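# Stand the clear bottle upright on the white plate

## Task

Set the clear bottle standing upright on the white plate without disturbing any other object, and finish with neither gripper touching the case, the amber bottle or the clear bottle.

## Robot and tools

ROBOT. Two arms, left_arm and right_arm, each ending in a parallel gripper. The gripper's fingers point along its own +z axis and close along its y axis. The reported end_effector_position is the spot between the finger pads, roughly 1 cm short of the fingertips. A brief outside tug on a held part, or a shove on a loose object, can happen at any time.

FRAME. All positions and orientations share one scene frame. Its origin sits at table-top height, halfway between the two arms' nominal bases. +x points out over the table, +z points up, and left_arm is on the +y side. Arm names do not match image left and right. Reported hand poses can be off by a few centimetres, more at long reach, and friction or weight can leave a hand a centimetre or more from the commanded pose in free air without any contact.

ROW FORMAT. Every motion command is built from rows of 16 plain numbers covering both arms, even if only one moves: left_arm x, y, z, qw, qx, qy, qz, opening, then the same eight for right_arm. x, y, z are an absolute target for the hand point in metres, scene frame; qw, qx, qy, qz are an absolute target orientation quaternion, w first. Opening runs from -1 (closed) to +1 (fully open, 0.094 m). To hold an arm still, repeat its last reported pose and the wanted opening in every row, and keep reusing your own target quaternion rather than the slightly drifted reported one. Each control step the controller limits the commanded pose to 100 mm and 20 degrees from the measured one, so far targets need several actions.

execute_actions: takes "actions", a list holding at most one item, plus optional "cameras". An empty list only reports the state (with pictures). An item with "rows" (1 to 15 rows) and "steps" (3 to 15, default 15, each 1/30 s) plays one row per step, repeating the final row if rows run out. An item with only "steps" (up to 300) waits until that many steps have passed since the previous result, your reply time included. The call is rejected, sending nothing, if any target lies over 0.6 m from that arm's last reported position along any gripper axis. Results are captured 3 steps before the action ends; those steps run afterwards.

move: "target" is one 16-number row or a list of up to 15 rows, absolute poses as above. "speed" in m/s, 0.002 to 0.5, default 0.25 (rotation capped at twice that in rad/s), one value or one per target. "blend" in metres rounds corners at intermediate targets (default 0 = stop at each). "blocking" false returns after about 0.5 s while the move continues. Straight-line paths, all arms finishing together, at least 0.5 s and cut off at 10 s. No obstacle avoidance. Faster moves lag more, stray more and hit harder; aiming far beyond a contact presses harder. Opening changes in later targets are applied on arrival with all arms paused. The result adds a "move:" line: done, off_target, moving, held or fault, naming arms; unnamed arms are done (within 10 mm and 2 degrees). limits=paced means a pose was clipped, limits=held means steps were withheld. Done does not prove no contact.

wait: "seconds" 0 to 10; lets time pass, returns early if a running move ends. stop: brakes the running move (needs braking room; fingers keep moving). zoom_image: "camera" (cam_high, cam_low, cam_left_wrist, cam_right_wrist) and "region" [x0, y0, x1, y1] in pixels of the latest image, origin top-left, at most 504 by 504. finished_scene: "scene" is the number of the scene being ended; it is final.

RESULTS. Each arm shows end_effector_position, end_effector_quat_wxyz, Hand target (what the controller now drives toward), Joint positions (last value = measured finger gap in metres), Joint velocities ("within noise" when at rest), Joint torques (include own weight; joints 3 and 4 wrap at ±28 N m), grip_measured (opening on the command scale) and grip_effort_nm (motor effort, negative closing; not pad force). Empty, grip_measured reads up to about 1.6 mm wide; squeezing a hard part it reads up to about 3 mm (0.064) narrower than the part, more for small or round parts. Full force starts about 0.05 below the first-touch reading (0.11 or more for round parts), and grip_measured gives no sign of the touch. To release, command an opening clearly above grip_measured. Cameras are 672x504; fixed ones are cam_high and cam_low, wrist ones may lag during motion.

AVOID. Dropping or releasing a moving object, slamming, hard hits, strong presses, and anything leaving the table. Never bring the two grippers or wrist cameras together: the clearance check does not guard that, and an arm-to-arm hit can fail the task. Keep paths away from an arm's own base and avoid a nearly straight elbow or wrist near the first joint axis, which can flip shoulder posture. Joint ranges (rad): waist -2.880 to 2.880, shoulder 0.000 to 3.142, elbow 0.000 to 3.019 (straight 2.964), wrist pitch -1.693 to 1.571, wrist yaw -1.571 to 1.571, wrist roll -2.094 to 2.094. Long holding, stretching or pushing toward unreachable poses heats motors: MOTOR HOT appears near 85 °C, and at 100 °C that arm goes limp with an OVER-TEMPERATURE FAULT for 30 to 60 s or more.

Each tool is called after "Call:" as name([rows], argument=value, ...), one row to a line, values as JSON.

## Session

Call:
execute_actions(actions=[])

Scene clock: 0.00 s of 4110.00 s.
left_arm: end_effector_position=(+0.8557, +0.2927, +0.3181) grip_measured=+1.000 grip_effort_nm=n/a end_effector_quat_wxyz=(+0.606, +0.311, +0.725, +0.108) | right_arm: end_effector_position=(+0.2796, -0.7614, +0.3957) grip_measured=+1.000 grip_effort_nm=n/a end_effector_quat_wxyz=(+0.666, +0.334, +0.582, -0.327)
Joint positions: left_arm=[0.126 1.962 1.694 0.006 0.352 0.673 0.094] | right_arm=[-0.877 1.101 0.693 0.509 0.083 0.056 0.094]
Joint velocities: within noise
Joint torques (N m): no reading
Motor temperatures (°C): left_arm=[29 27 30 28 30 25 29] | right_arm=[28 30 29 28 29 27 28]
Heat: left arm: hottest elbow 30 °C; right arm: hottest shoulder 30 °C.
Hand target: left_arm +0.8592, +0.2932, +0.3460; +0.621, +0.310, +0.710, +0.117 | right_arm +0.2816, -0.7639, +0.4146; +0.676, +0.329, +0.570, -0.331

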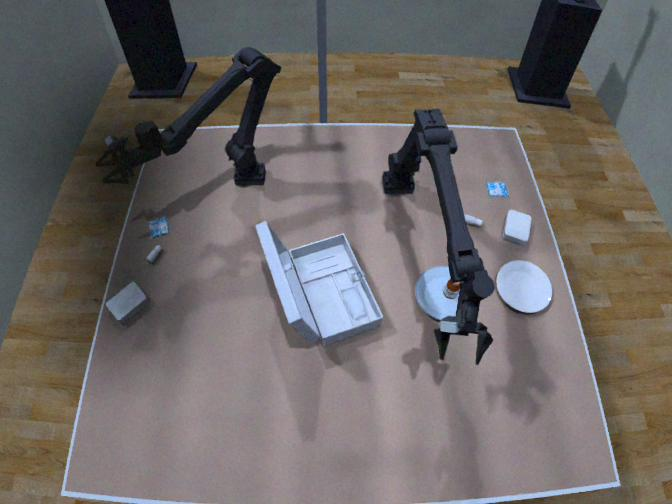

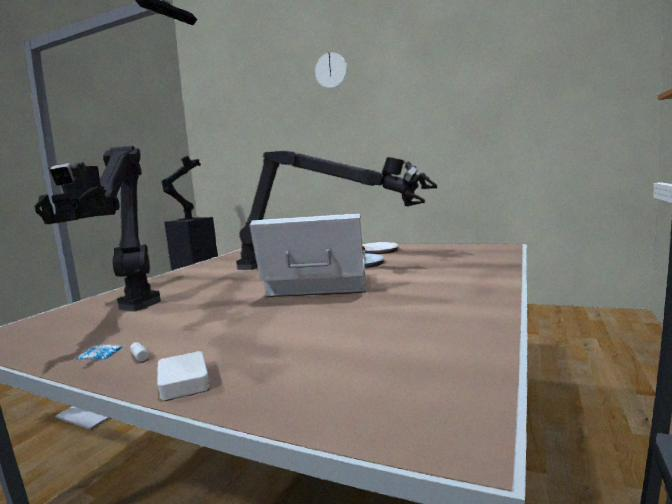

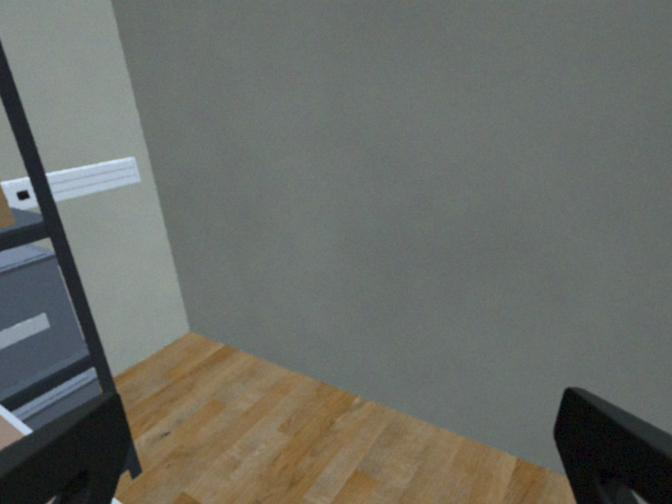

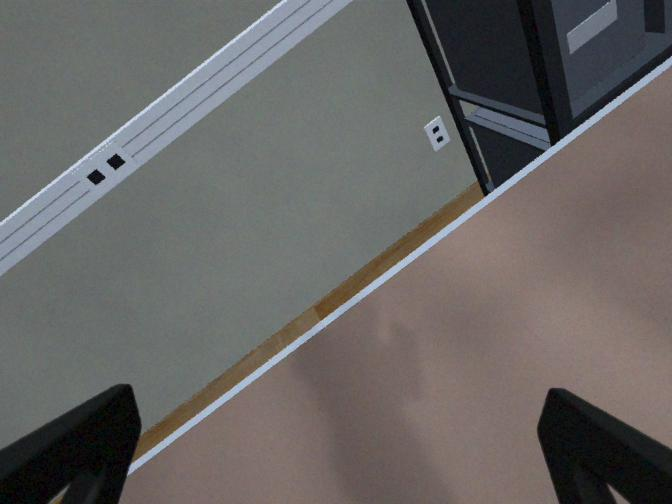

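Call:
zoom_image(camera="cam_high", region=[250, 220, 390, 350])

Call:
zoom_image(camera="cam_high", region=[400, 170, 570, 330])

Call:
zoom_image(camera="cam_high", region=[100, 200, 190, 330])

Scaled by 3.600 from the camera's 672x504 image, which has a finer 960x720 frame.

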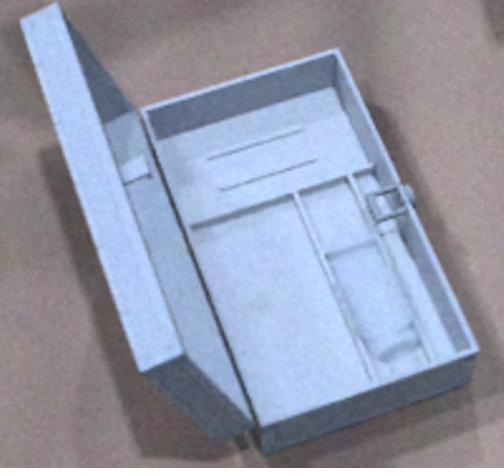

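Scaled by 2.965 from the camera's 672x504 image, which has a finer 960x720 frame.

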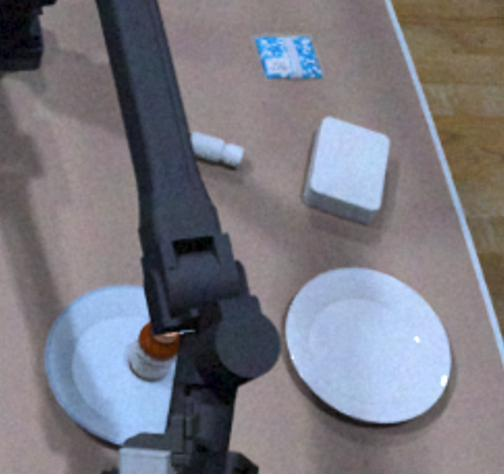

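Scaled by 3.877 from the camera's 672x504 image, which has a finer 960x720 frame.

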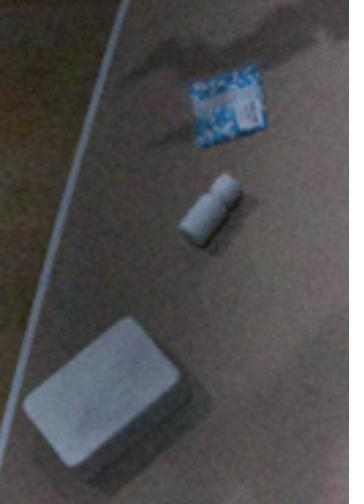

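Call:
move(target=[0.57,0.06,0.27,0,-0.165,0.986,0,1,0.2796,-0.7614,0.3957,0.666,0.334,0.582,-0.327,1], speed=0.5)

Call:
zoom_image(camera="cam_left_wrist", region=[100, 0, 600, 504])

Scene clock: 3.23 s of 4110.00 s.
left_arm: end_effector_position=(+0.5584, +0.0675, +0.2481) grip_measured=+1.000 grip_effort_nm=-0.007 end_effector_quat_wxyz=(-0.021, -0.161, +0.987, +0.012) | right_arm: end_effector_position=(+0.2796, -0.7614, +0.3957) grip_measured=+1.000 grip_effort_nm=0.012 end_effector_quat_wxyz=(+0.666, +0.334, +0.582, -0.327)
Joint positions: left_arm=[-0.327 1.835 1.807 -1.592 -0.002 -0.643 0.094] | right_arm=[-0.877 1.101 0.693 0.509 0.083 0.056 0.094]
Joint velocities: within noise
Joint torques (N m): left_arm=[-0.97 -19.84 12.79 -0.09 0.05 -0.01] | right_arm=[0.32 -4.01 11.29 2.54 -0.08 0.04]
Motor temperatures (°C): left_arm=[29 28 31 28 30 25 29] | right_arm=[28 30 30 28 29 27 28]
Heat: left arm: hottest elbow 31 °C; right arm: hottest shoulder 30 °C.
Hand target: left_arm +0.5688, +0.0603, +0.2699; +0.000, -0.165, +0.986, +0.000 | right_arm +0.2796, -0.7614, +0.3956; +0.666, +0.334, +0.582, -0.327
Off the commanded pose: left_arm 0.026 m, 3 deg | right_arm 0.000 m, 0 deg.
Kept back: nothing.
move: off_target (left_arm)
camera_calibration:
cam_left_wrist: T_world_to_cam=[[0.327016, -0.943914, -0.045695, -0.105145], [-0.844344, -0.313553, 0.434474, 0.426196], [-0.424434, -0.103498, -0.899524, 0.553175], [0, 0, 0, 1]] pos_world=[0.629026, 0.0916401, 0.307619]

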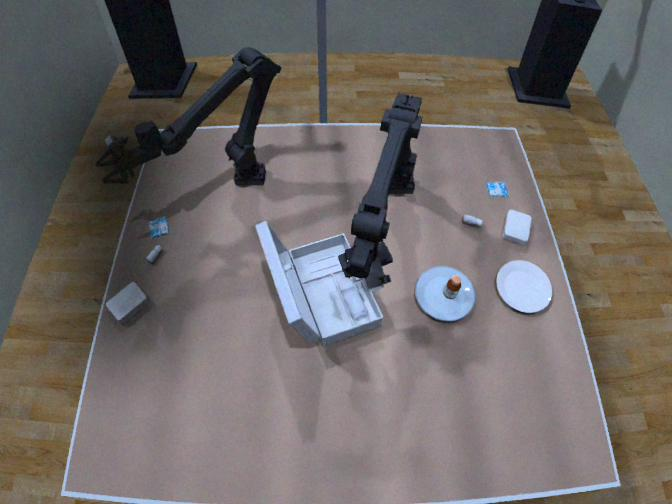

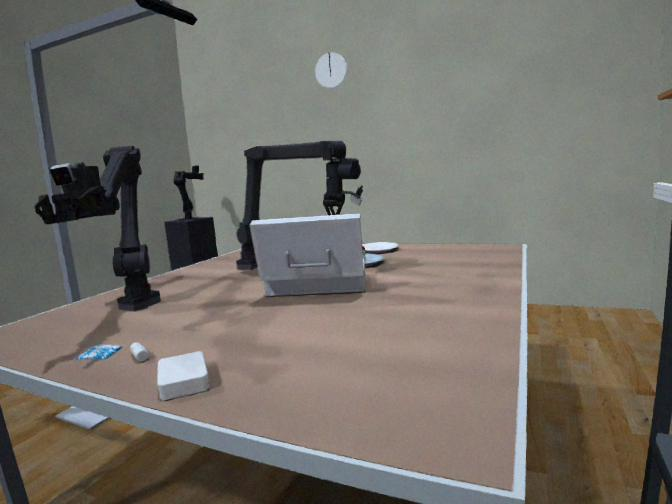

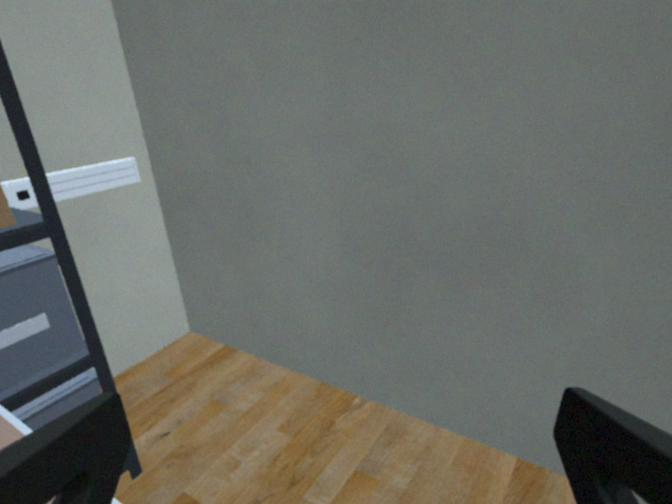

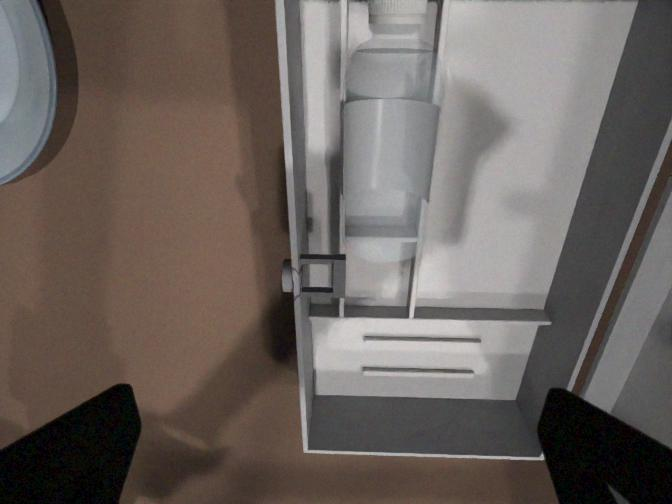

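Scaled by 1.000.

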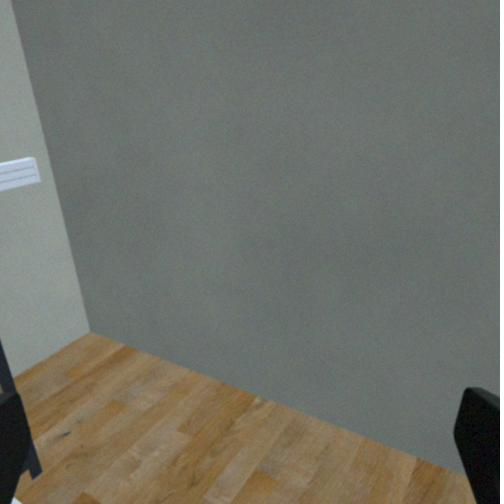

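Call:
zoom_image(camera="cam_right_wrist", region=[260, 0, 520, 330])

Scaled by 1.527 from the camera's 672x504 image, which has a finer 960x720 frame.

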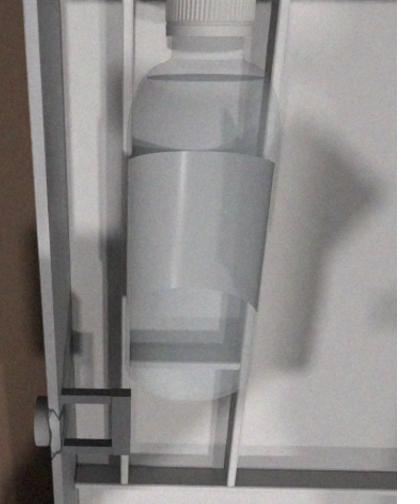

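Call:
move(target=[0.595,0.046,0.135,0.01,-0.172,0.985,-0.01,0.55,0.2796,-0.7614,0.3957,0.666,0.334,0.582,-0.327,1], speed=0.3)

Call:
zoom_image(camera="cam_right_wrist", region=[100, 0, 600, 504])

Call:
zoom_image(camera="cam_high", region=[300, 220, 420, 340])

Scene clock: 5.60 s of 4110.00 s.
left_arm: end_effector_position=(+0.5907, +0.0558, +0.1194) grip_measured=+0.553 grip_effort_nm=-0.159 end_effector_quat_wxyz=(-0.007, -0.173, +0.985, +0.001) | right_arm: end_effector_position=(+0.2796, -0.7614, +0.3957) grip_measured=+1.000 grip_effort_nm=0.007 end_effector_quat_wxyz=(+0.666, +0.334, +0.582, -0.327)
Joint positions: left_arm=[-0.327 1.963 1.658 -1.279 0.005 -0.666 0.073] | right_arm=[-0.877 1.101 0.693 0.509 0.083 0.056 0.094]
Joint velocities: within noise
Joint torques (N m): left_arm=[-1.61 -22.36 8.8 0.83 0.12 -0.01] | right_arm=[0.38 -4.01 11.3 2.52 -0.08 0.03]
Motor temperatures (°C): left_arm=[29 28 31 28 30 25 29] | right_arm=[28 30 31 28 29 27 28]
Heat: left arm: hottest elbow 31 °C; right arm: hottest elbow 31 °C.
Hand target: left_arm +0.5946, +0.0461, +0.1350; +0.010, -0.172, +0.985, -0.010 | right_arm +0.2796, -0.7614, +0.3956; +0.666, +0.334, +0.582, -0.327
Off the commanded pose: left_arm 0.019 m, 2 deg | right_arm 0.000 m, 0 deg.
Kept back: nothing.
move: off_target (left_arm)
camera_calibration:
cam_left_wrist: T_world_to_cam=[[0.349747, -0.936634, -0.0198655, -0.14956], [-0.850357, -0.326286, 0.412833, 0.512485], [-0.393155, -0.127494, -0.91059, 0.434104], [0, 0, 0, 1]] pos_world=[0.658773, 0.0824793, 0.180749]

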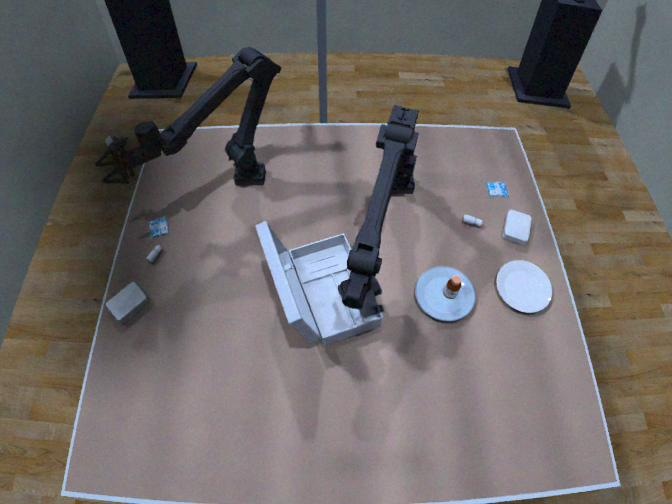

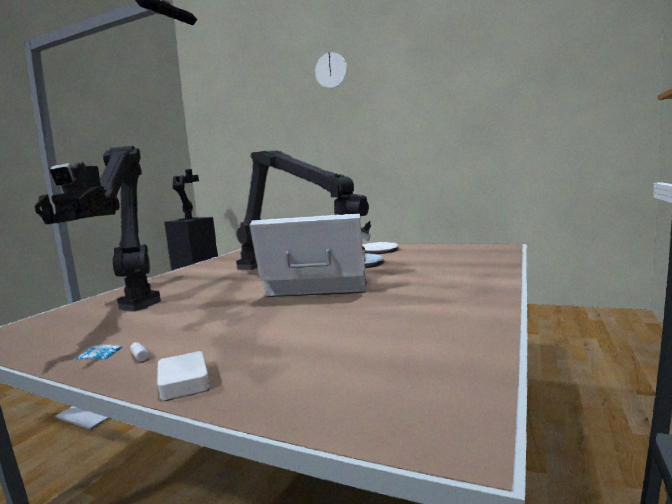

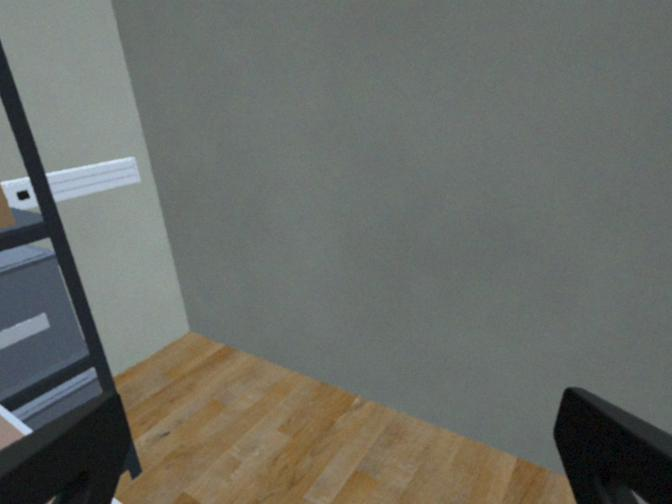

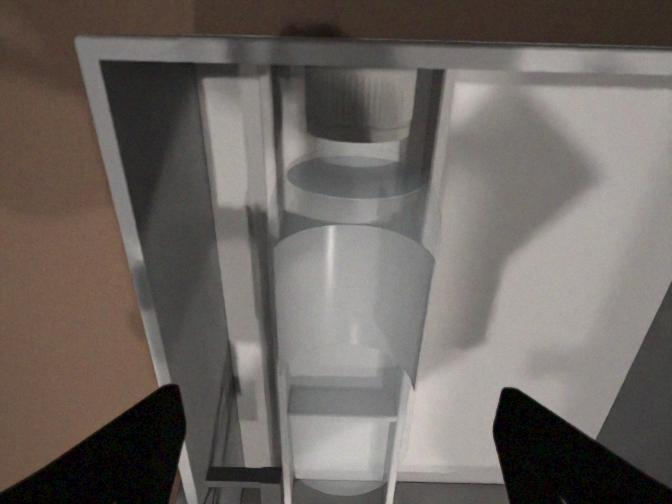

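Scaled by 1.000.

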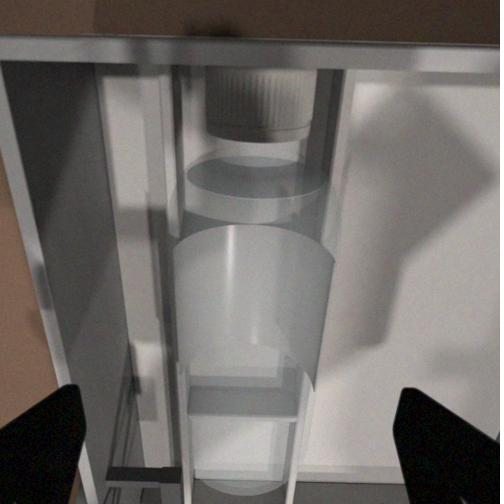

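Scaled by 4.200 from the camera's 672x504 image, which has a finer 960x720 frame.

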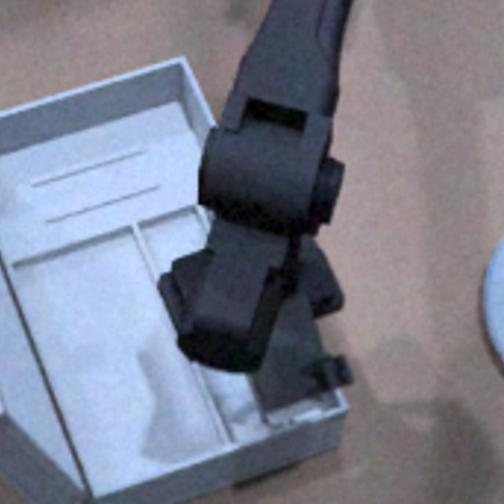

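Call:
move([
  [0.59,0.041,0.068,0.01,-0.172,0.985,-0.01,0.47,0.2796,-0.7614,0.3957,0.666,0.334,0.582,-0.327,1],
], speed=0.2)

Scene clock: 6.70 s of 4110.00 s.
left_arm: end_effector_position=(+0.5885, +0.0496, +0.0640) grip_measured=+0.473 grip_effort_nm=-0.164 end_effector_quat_wxyz=(+0.003, -0.172, +0.985, -0.004) | right_arm: end_effector_position=(+0.2796, -0.7614, +0.3957) grip_measured=+1.000 grip_effort_nm=0.012 end_effector_quat_wxyz=(+0.666, +0.334, +0.582, -0.327)
Joint positions: left_arm=[-0.338 2.003 1.565 -1.124 0.005 -0.676 0.069] | right_arm=[-0.877 1.101 0.693 0.509 0.083 0.056 0.094]
Joint velocities: within noise
Joint torques (N m): left_arm=[-1.55 -21.13 7.72 0.9 0.09 -0.01] | right_arm=[0.38 -4.07 11.29 2.54 -0.09 0.03]
Motor temperatures (°C): left_arm=[29 28 32 28 30 25 29] | right_arm=[28 30 31 28 29 27 28]
Heat: left arm: hottest elbow 32 °C; right arm: hottest elbow 31 °C.
Hand target: left_arm +0.5899, +0.0410, +0.0681; +0.010, -0.172, +0.985, -0.010 | right_arm +0.2796, -0.7614, +0.3956; +0.666, +0.334, +0.582, -0.327
Off the commanded pose: left_arm 0.010 m, 1 deg | right_arm 0.000 m, 0 deg.
Kept back: nothing.
move: done
camera_calibration:
cam_left_wrist: T_world_to_cam=[[0.349663, -0.936858, -0.00574386, -0.156516], [-0.859104, -0.323076, 0.396941, 0.537528], [-0.373733, -0.133861, -0.917826, 0.371319], [0, 0, 0, 1]] pos_world=[0.655295, 0.0767346, 0.12654]

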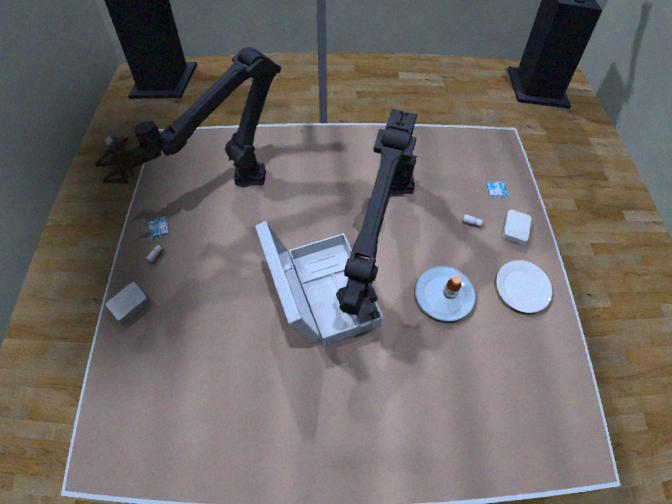

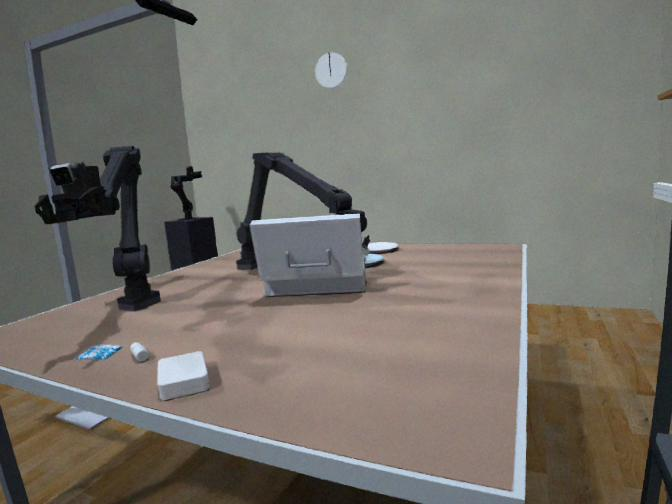

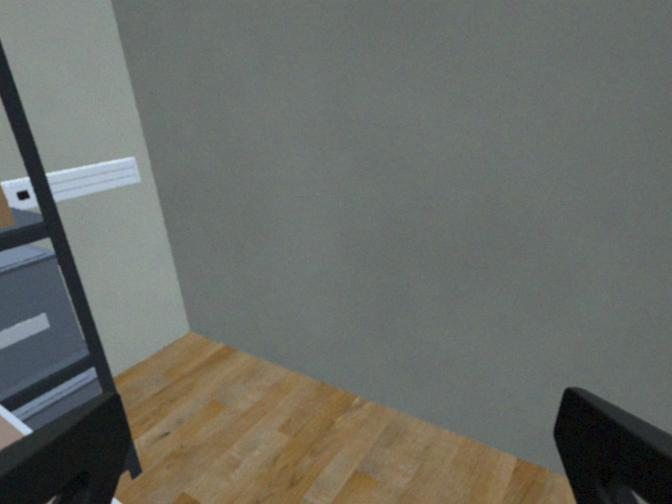

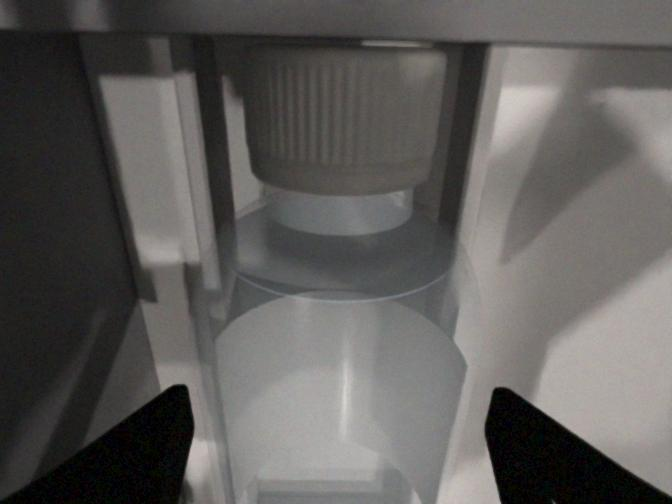

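Call:
move([
  [0.588,0.041,0.056,0.01,-0.172,0.985,-0.01,0.47,0.2796,-0.7614,0.3957,0.666,0.334,0.582,-0.327,1],
  [0.588,0.041,0.056,0.01,-0.172,0.985,-0.01,-0.15,0.2796,-0.7614,0.3957,0.666,0.334,0.582,-0.327,1],
  [0.588,0.045,0.11,0.01,-0.172,0.985,-0.01,-0.15,0.2796,-0.7614,0.3957,0.666,0.334,0.582,-0.327,1],
], speed=0.2)

Scene clock: 8.97 s of 4110.00 s.
left_arm: end_effector_position=(+0.5838, +0.0540, +0.0688) grip_measured=+0.175 grip_effort_nm=-1.033 end_effector_quat_wxyz=(-0.002, -0.174, +0.985, +0.004) | right_arm: end_effector_position=(+0.2796, -0.7614, +0.3957) grip_measured=+1.000 grip_effort_nm=0.007 end_effector_quat_wxyz=(+0.666, +0.334, +0.582, -0.327)
Joint positions: left_arm=[-0.336 1.994 1.564 -1.149 -0.006 -0.679 0.055] | right_arm=[-0.877 1.101 0.693 0.509 0.083 0.056 0.094]
Joint velocities: within noise
Joint torques (N m): left_arm=[-1.26 -24.64 10.55 -1.77 0.54 0.07] | right_arm=[0.32 -4.07 11.28 2.54 -0.08 0.04]
Motor temperatures (°C): left_arm=[29 29 32 28 30 25 29] | right_arm=[28 30 31 28 29 27 28]
Heat: left arm: hottest elbow 32 °C; right arm: hottest elbow 31 °C.
Hand target: left_arm +0.5873, +0.0454, +0.1090; +0.011, -0.172, +0.985, -0.010 | right_arm +0.2796, -0.7614, +0.3956; +0.666, +0.334, +0.582, -0.327
Off the commanded pose: left_arm 0.042 m, 2 deg | right_arm 0.000 m, 0 deg.
Kept back: nothing.
move: off_target (left_arm)
camera_calibration:
cam_left_wrist: T_world_to_cam=[[0.353048, -0.935288, -0.0243538, -0.151494], [-0.85283, -0.332409, 0.402722, 0.529442], [-0.384756, -0.121411, -0.914998, 0.380195], [0, 0, 0, 1]] pos_world=[0.651292, 0.0804604, 0.13097]

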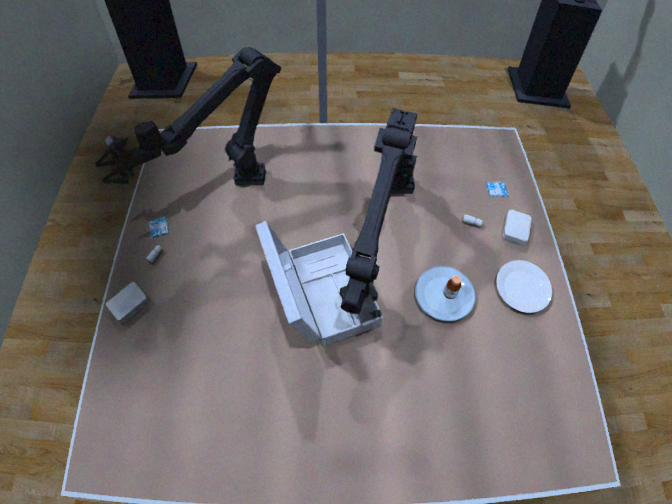

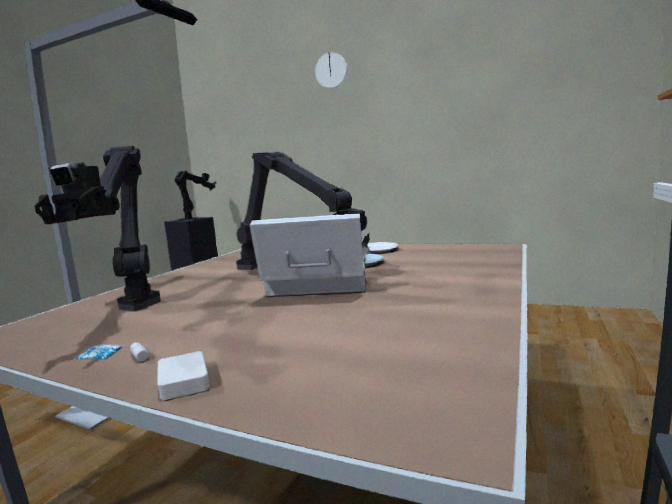

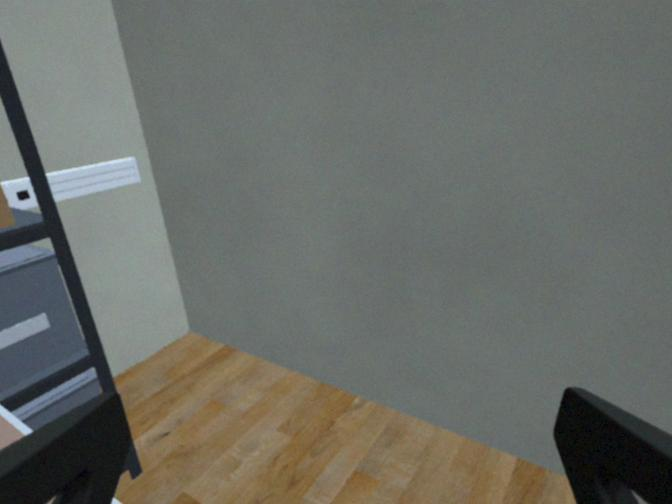

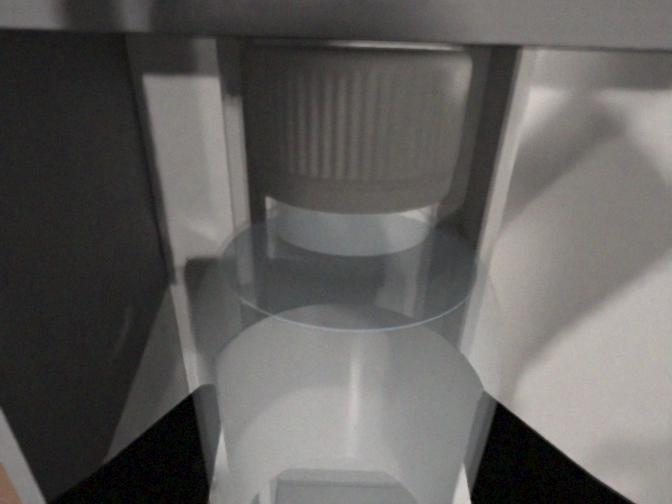

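Call:
zoom_image(camera="cam_right_wrist", region=[90, 150, 590, 504])

Call:
zoom_image(camera="cam_high", region=[310, 250, 410, 350])

Scaled by 1.008 from the camera's 672x504 image, which has a finer 960x720 frame.

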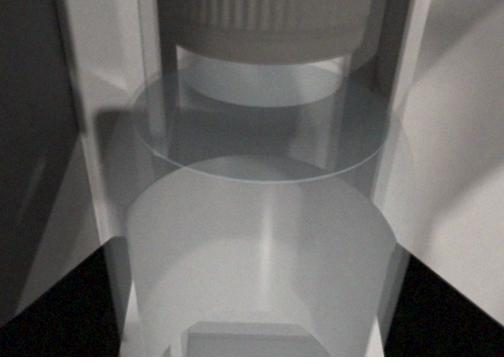

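Scaled by 5.040 from the camera's 672x504 image, which has a finer 960x720 frame.

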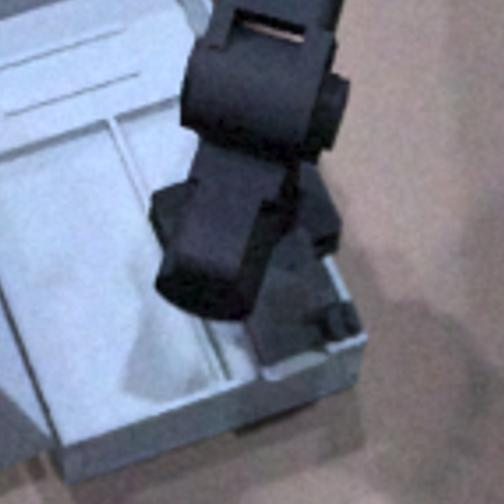

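Call:
move([
  [0.588,0.043,0.056,0.01,-0.172,0.985,-0.01,0.175,0.2796,-0.7614,0.3957,0.666,0.334,0.582,-0.327,1],
  [0.588,0.041,0.056,0.01,-0.172,0.985,-0.01,0.5,0.2796,-0.7614,0.3957,0.666,0.334,0.582,-0.327,1],
  [0.596,0.044,0.082,0.01,-0.172,0.985,-0.01,0.5,0.2796,-0.7614,0.3957,0.666,0.334,0.582,-0.327,1],
], speed=0.15)

Call:
zoom_image(camera="cam_right_wrist", region=[90, 10, 590, 504])

Scene clock: 11.37 s of 4110.00 s.
left_arm: end_effector_position=(+0.5772, +0.0539, +0.0571) grip_measured=+0.497 grip_effort_nm=0.164 end_effector_quat_wxyz=(-0.013, -0.174, +0.985, +0.005) | right_arm: end_effector_position=(+0.2796, -0.7614, +0.3957) grip_measured=+1.000 grip_effort_nm=0.012 end_effector_quat_wxyz=(+0.666, +0.334, +0.582, -0.327)
Joint positions: left_arm=[-0.337 2.004 1.546 -1.141 0.005 -0.679 0.07] | right_arm=[-0.877 1.101 0.693 0.509 0.083 0.056 0.094]
Joint velocities: within noise
Joint torques (N m): left_arm=[-1.03 -21.77 11.45 -0.03 0.1 0.09] | right_arm=[0.38 -4.01 11.3 2.52 -0.08 0.04]
Motor temperatures (°C): left_arm=[29 29 32 28 30 25 29] | right_arm=[28 31 32 28 29 27 28]
Heat: left arm: hottest elbow 32 °C; right arm: hottest elbow 32 °C.
Hand target: left_arm +0.5948, +0.0443, +0.0825; +0.010, -0.172, +0.985, -0.010 | right_arm +0.2796, -0.7614, +0.3956; +0.666, +0.334, +0.582, -0.327
Off the commanded pose: left_arm 0.033 m, 3 deg | right_arm 0.000 m, 0 deg.
Kept back: nothing.
move: off_target (left_arm)
camera_calibration:
cam_left_wrist: T_world_to_cam=[[0.351928, -0.935585, -0.0287657, -0.148624], [-0.844055, -0.330483, 0.422317, 0.522209], [-0.40462, -0.124345, -0.905992, 0.378058], [0, 0, 0, 1]] pos_world=[0.646048, 0.0805411, 0.117705]

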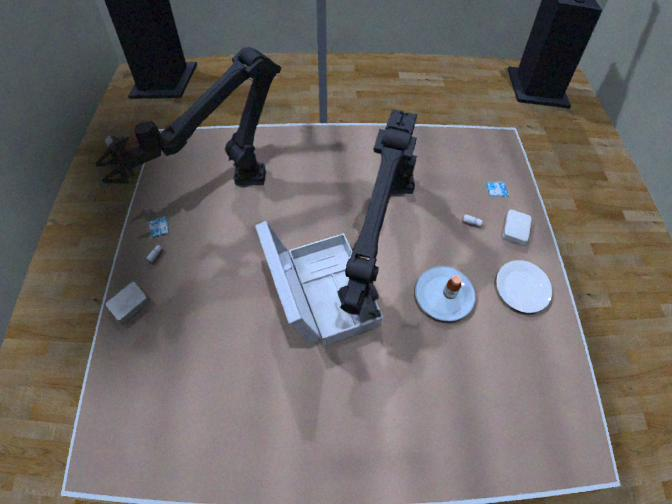

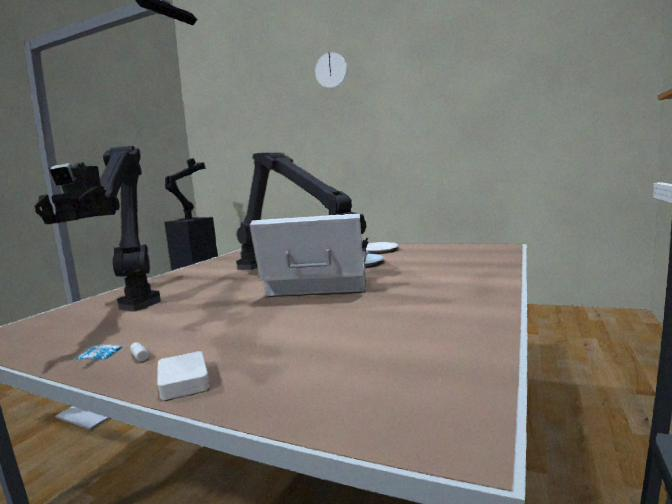

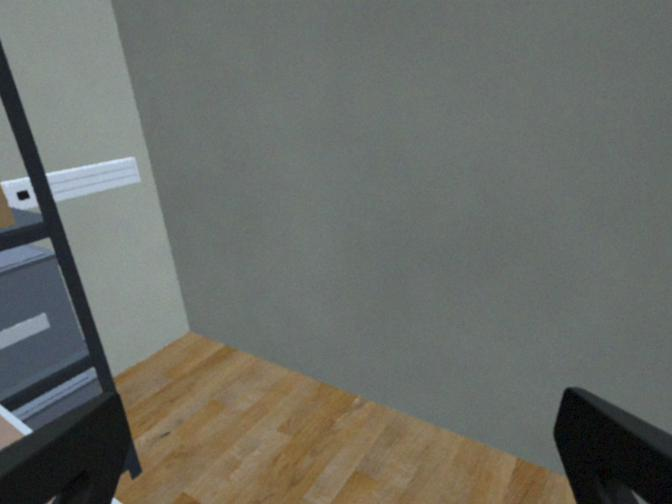

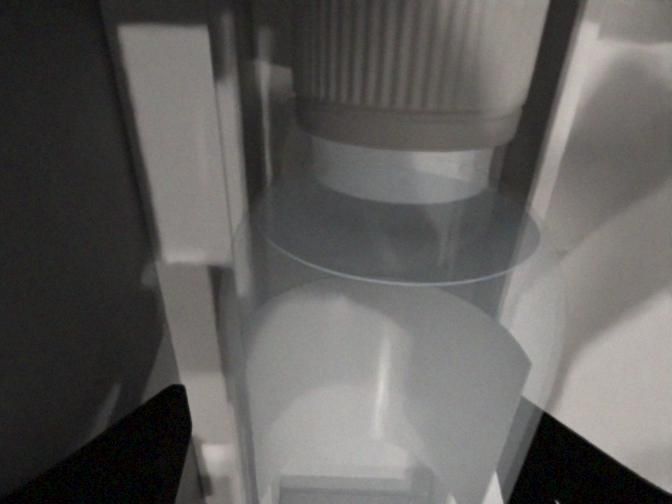

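Scaled by 1.008 from the camera's 672x504 image, which has a finer 960x720 frame.

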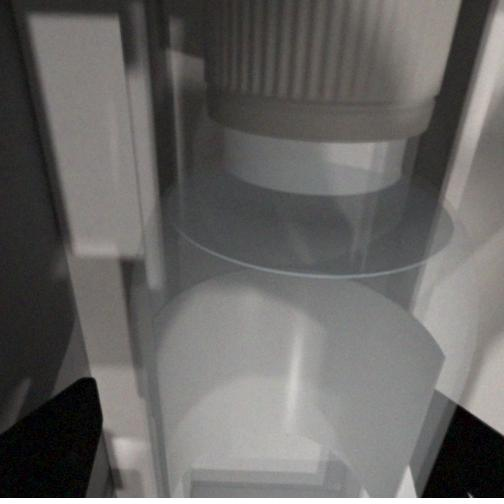

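Call:
move([
  [0.593,0.038,0.115,0.01,-0.172,0.985,-0.01,0.5,0.2796,-0.7614,0.3957,0.666,0.334,0.582,-0.327,1],
  [0.609,0.042,0.11,0.01,-0.172,0.985,-0.01,0.5,0.2796,-0.7614,0.3957,0.666,0.334,0.582,-0.327,1],
], speed=0.15)

Call:
zoom_image(camera="cam_right_wrist", region=[90, 10, 590, 504])

Scene clock: 12.63 s of 4110.00 s.
left_arm: end_effector_position=(+0.5937, +0.0455, +0.0975) grip_measured=+0.497 grip_effort_nm=0.154 end_effector_quat_wxyz=(-0.003, -0.172, +0.985, -0.002) | right_arm: end_effector_position=(+0.2796, -0.7614, +0.3957) grip_measured=+1.000 grip_effort_nm=0.007 end_effector_quat_wxyz=(+0.666, +0.334, +0.582, -0.327)
Joint positions: left_arm=[-0.341 1.992 1.642 -1.225 0.007 -0.679 0.07] | right_arm=[-0.877 1.101 0.693 0.509 0.083 0.056 0.094]
Joint velocities: within noise
Joint torques (N m): left_arm=[-0.26 -20.54 11.44 0.06 -0.01 0.14] | right_arm=[0.38 -4.07 11.28 2.54 -0.08 0.03]
Motor temperatures (°C): left_arm=[29 30 33 28 30 25 29] | right_arm=[28 31 32 28 29 27 28]
Heat: left arm: hottest elbow 33 °C; right arm: hottest elbow 32 °C.
Hand target: left_arm +0.6084, +0.0424, +0.1103; +0.010, -0.172, +0.985, -0.010 | right_arm +0.2796, -0.7614, +0.3956; +0.666, +0.334, +0.582, -0.327
Off the commanded pose: left_arm 0.020 m, 2 deg | right_arm 0.000 m, 0 deg.
Kept back: nothing.
move: off_target (left_arm)
camera_calibration:
cam_left_wrist: T_world_to_cam=[[0.349192, -0.936978, -0.011731, -0.161143], [-0.854283, -0.323468, 0.406901, 0.523536], [-0.385052, -0.132065, -0.913397, 0.409739], [0, 0, 0, 1]] pos_world=[0.661289, 0.0724722, 0.159337]

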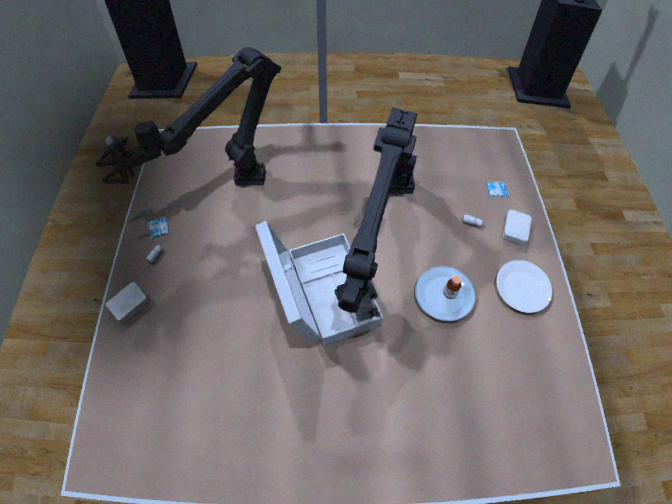

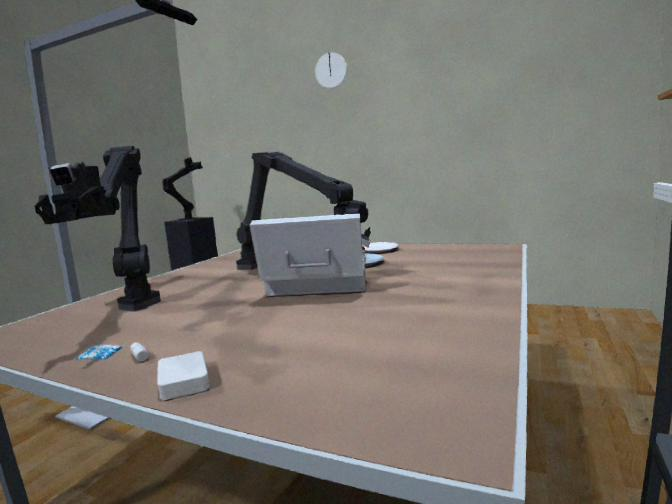

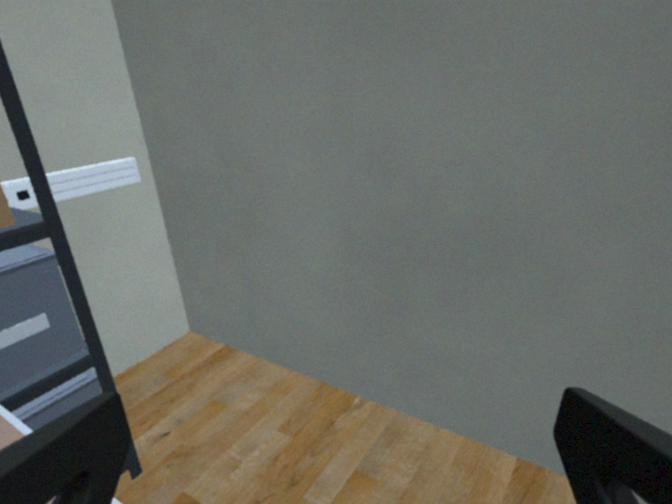

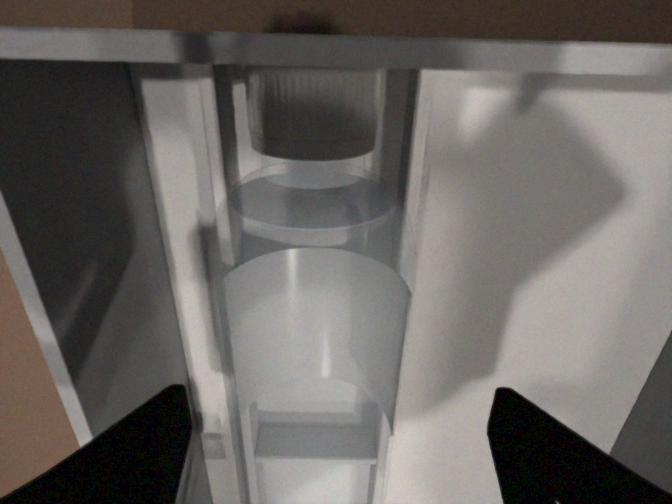

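Scaled by 1.008 from the camera's 672x504 image, which has a finer 960x720 frame.

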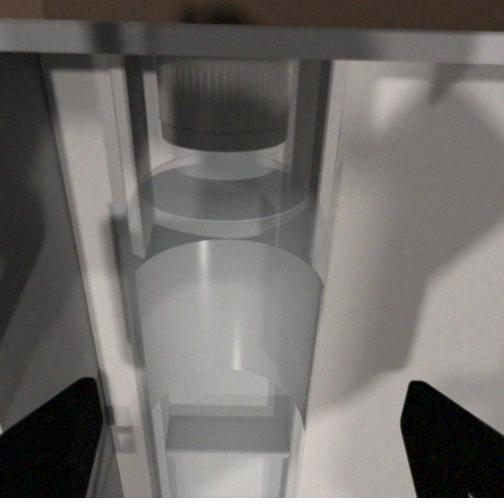

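Call:
move(target=[0.605,0.045,0.068,0.01,-0.172,0.985,-0.01,0.47,0.2796,-0.7614,0.3957,0.666,0.334,0.582,-0.327,1], speed=0.15, cameras=["cam_right_wrist"])

Scene clock: 13.63 s of 4110.00 s.
left_arm: end_effector_position=(+0.6034, +0.0439, +0.0808) grip_measured=+0.473 grip_effort_nm=-0.164 end_effector_quat_wxyz=(+0.014, -0.173, +0.985, -0.009) | right_arm: end_effector_position=(+0.2796, -0.7614, +0.3957) grip_measured=+1.000 grip_effort_nm=0.007 end_effector_quat_wxyz=(+0.666, +0.334, +0.582, -0.327)
Joint positions: left_arm=[-0.339 2.01 1.624 -1.152 0.003 -0.679 0.069] | right_arm=[-0.877 1.101 0.693 0.509 0.083 0.056 0.094]
Joint velocities: within noise
Joint torques (N m): left_arm=[-0.26 -19.72 7.3 1.31 0.19 0.16] | right_arm=[0.44 -4.01 11.29 2.54 -0.08 0.04]
Motor temperatures (°C): left_arm=[29 30 33 28 30 25 29] | right_arm=[28 31 32 28 29 27 28]
Heat: left arm: hottest elbow 33 °C; right arm: hottest elbow 32 °C.
Hand target: left_arm +0.6046, +0.0451, +0.0682; +0.010, -0.172, +0.985, -0.010 | right_arm +0.2796, -0.7614, +0.3956; +0.666, +0.334, +0.582, -0.327
Off the commanded pose: left_arm 0.013 m, 0 deg | right_arm 0.000 m, 0 deg.
Kept back: nothing.
move: off_target (left_arm)
Images, in order (width x height): cam_right_wrist 672x504.

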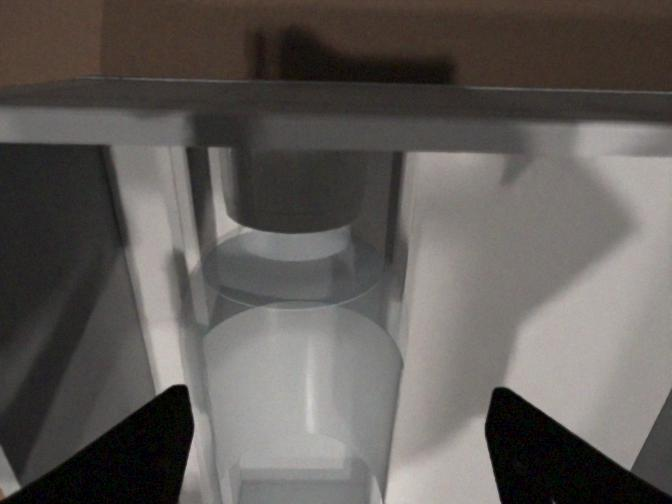

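Call:
move([
  [0.592,0.045,0.1,0.01,-0.172,0.985,-0.01,0.47,0.2796,-0.7614,0.3957,0.666,0.334,0.582,-0.327,1],
  [0.582,0.042,0.055,0.01,-0.172,0.985,-0.01,0.47,0.2796,-0.7614,0.3957,0.666,0.334,0.582,-0.327,1],
  [0.582,0.042,0.055,0.01,-0.172,0.985,-0.01,-0.15,0.2796,-0.7614,0.3957,0.666,0.334,0.582,-0.327,1],
  [0.582,0.045,0.135,0.01,-0.172,0.985,-0.01,-0.15,0.2796,-0.7614,0.3957,0.666,0.334,0.582,-0.327,1],
], speed=0.15, cameras=["cam_right_wrist","cam_high","cam_low"])

Call:
zoom_image(camera="cam_high", region=[310, 250, 410, 350])

Scene clock: 16.90 s of 4110.00 s.
left_arm: end_effector_position=(+0.5671, +0.0570, +0.1000) grip_measured=+0.177 grip_effort_nm=-1.038 end_effector_quat_wxyz=(-0.020, -0.175, +0.984, +0.008) | right_arm: end_effector_position=(+0.2796, -0.7614, +0.3957) grip_measured=+1.000 grip_effort_nm=0.007 end_effector_quat_wxyz=(+0.666, +0.334, +0.582, -0.327)
Joint positions: left_arm=[-0.338 1.942 1.569 -1.241 0.004 -0.68 0.055] | right_arm=[-0.877 1.101 0.693 0.509 0.083 0.056 0.094]
Joint velocities: within noise
Joint torques (N m): left_arm=[-1.38 -22.83 11.34 -0.05 0.13 0.04] | right_arm=[0.32 -4.01 11.28 2.52 -0.08 0.04]
Motor temperatures (°C): left_arm=[29 30 34 28 30 25 29] | right_arm=[28 31 33 28 29 27 28]
Heat: left arm: hottest elbow 34 °C; right arm: hottest elbow 33 °C.
Hand target: left_arm +0.5805, +0.0455, +0.1350; +0.010, -0.172, +0.985, -0.010 | right_arm +0.2796, -0.7614, +0.3956; +0.666, +0.334, +0.582, -0.327
Off the commanded pose: left_arm 0.040 m, 4 deg | right_arm 0.000 m, 0 deg.
Kept back: nothing.
move: off_target (left_arm)
Images, in order (width x height): cam_high 672x504, cam_low 672x504, cam_right_wrist 672x504.

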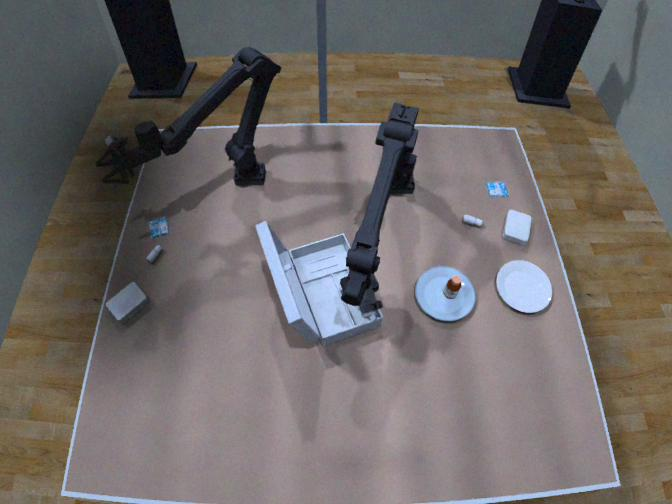

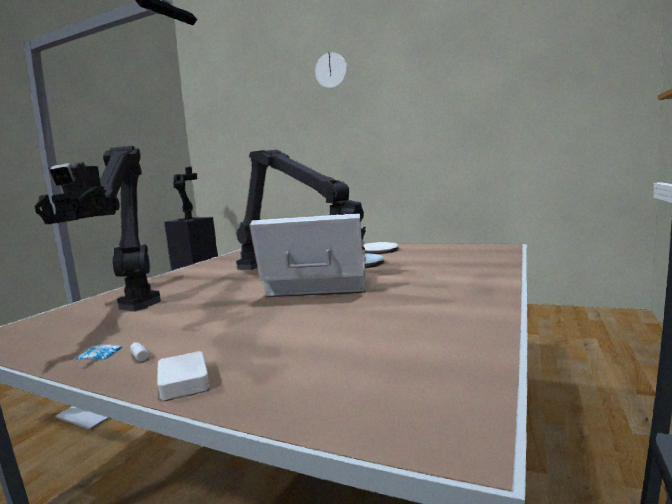

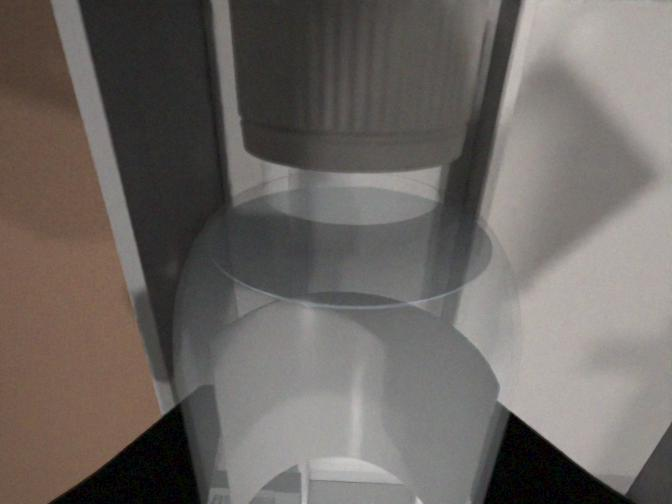

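Scaled by 5.040 from the camera's 672x504 image, which has a finer 960x720 frame.

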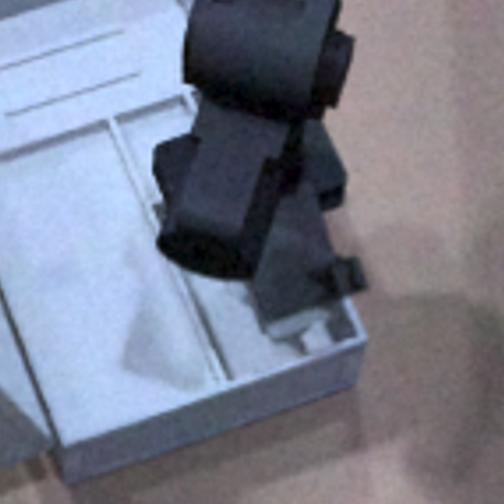

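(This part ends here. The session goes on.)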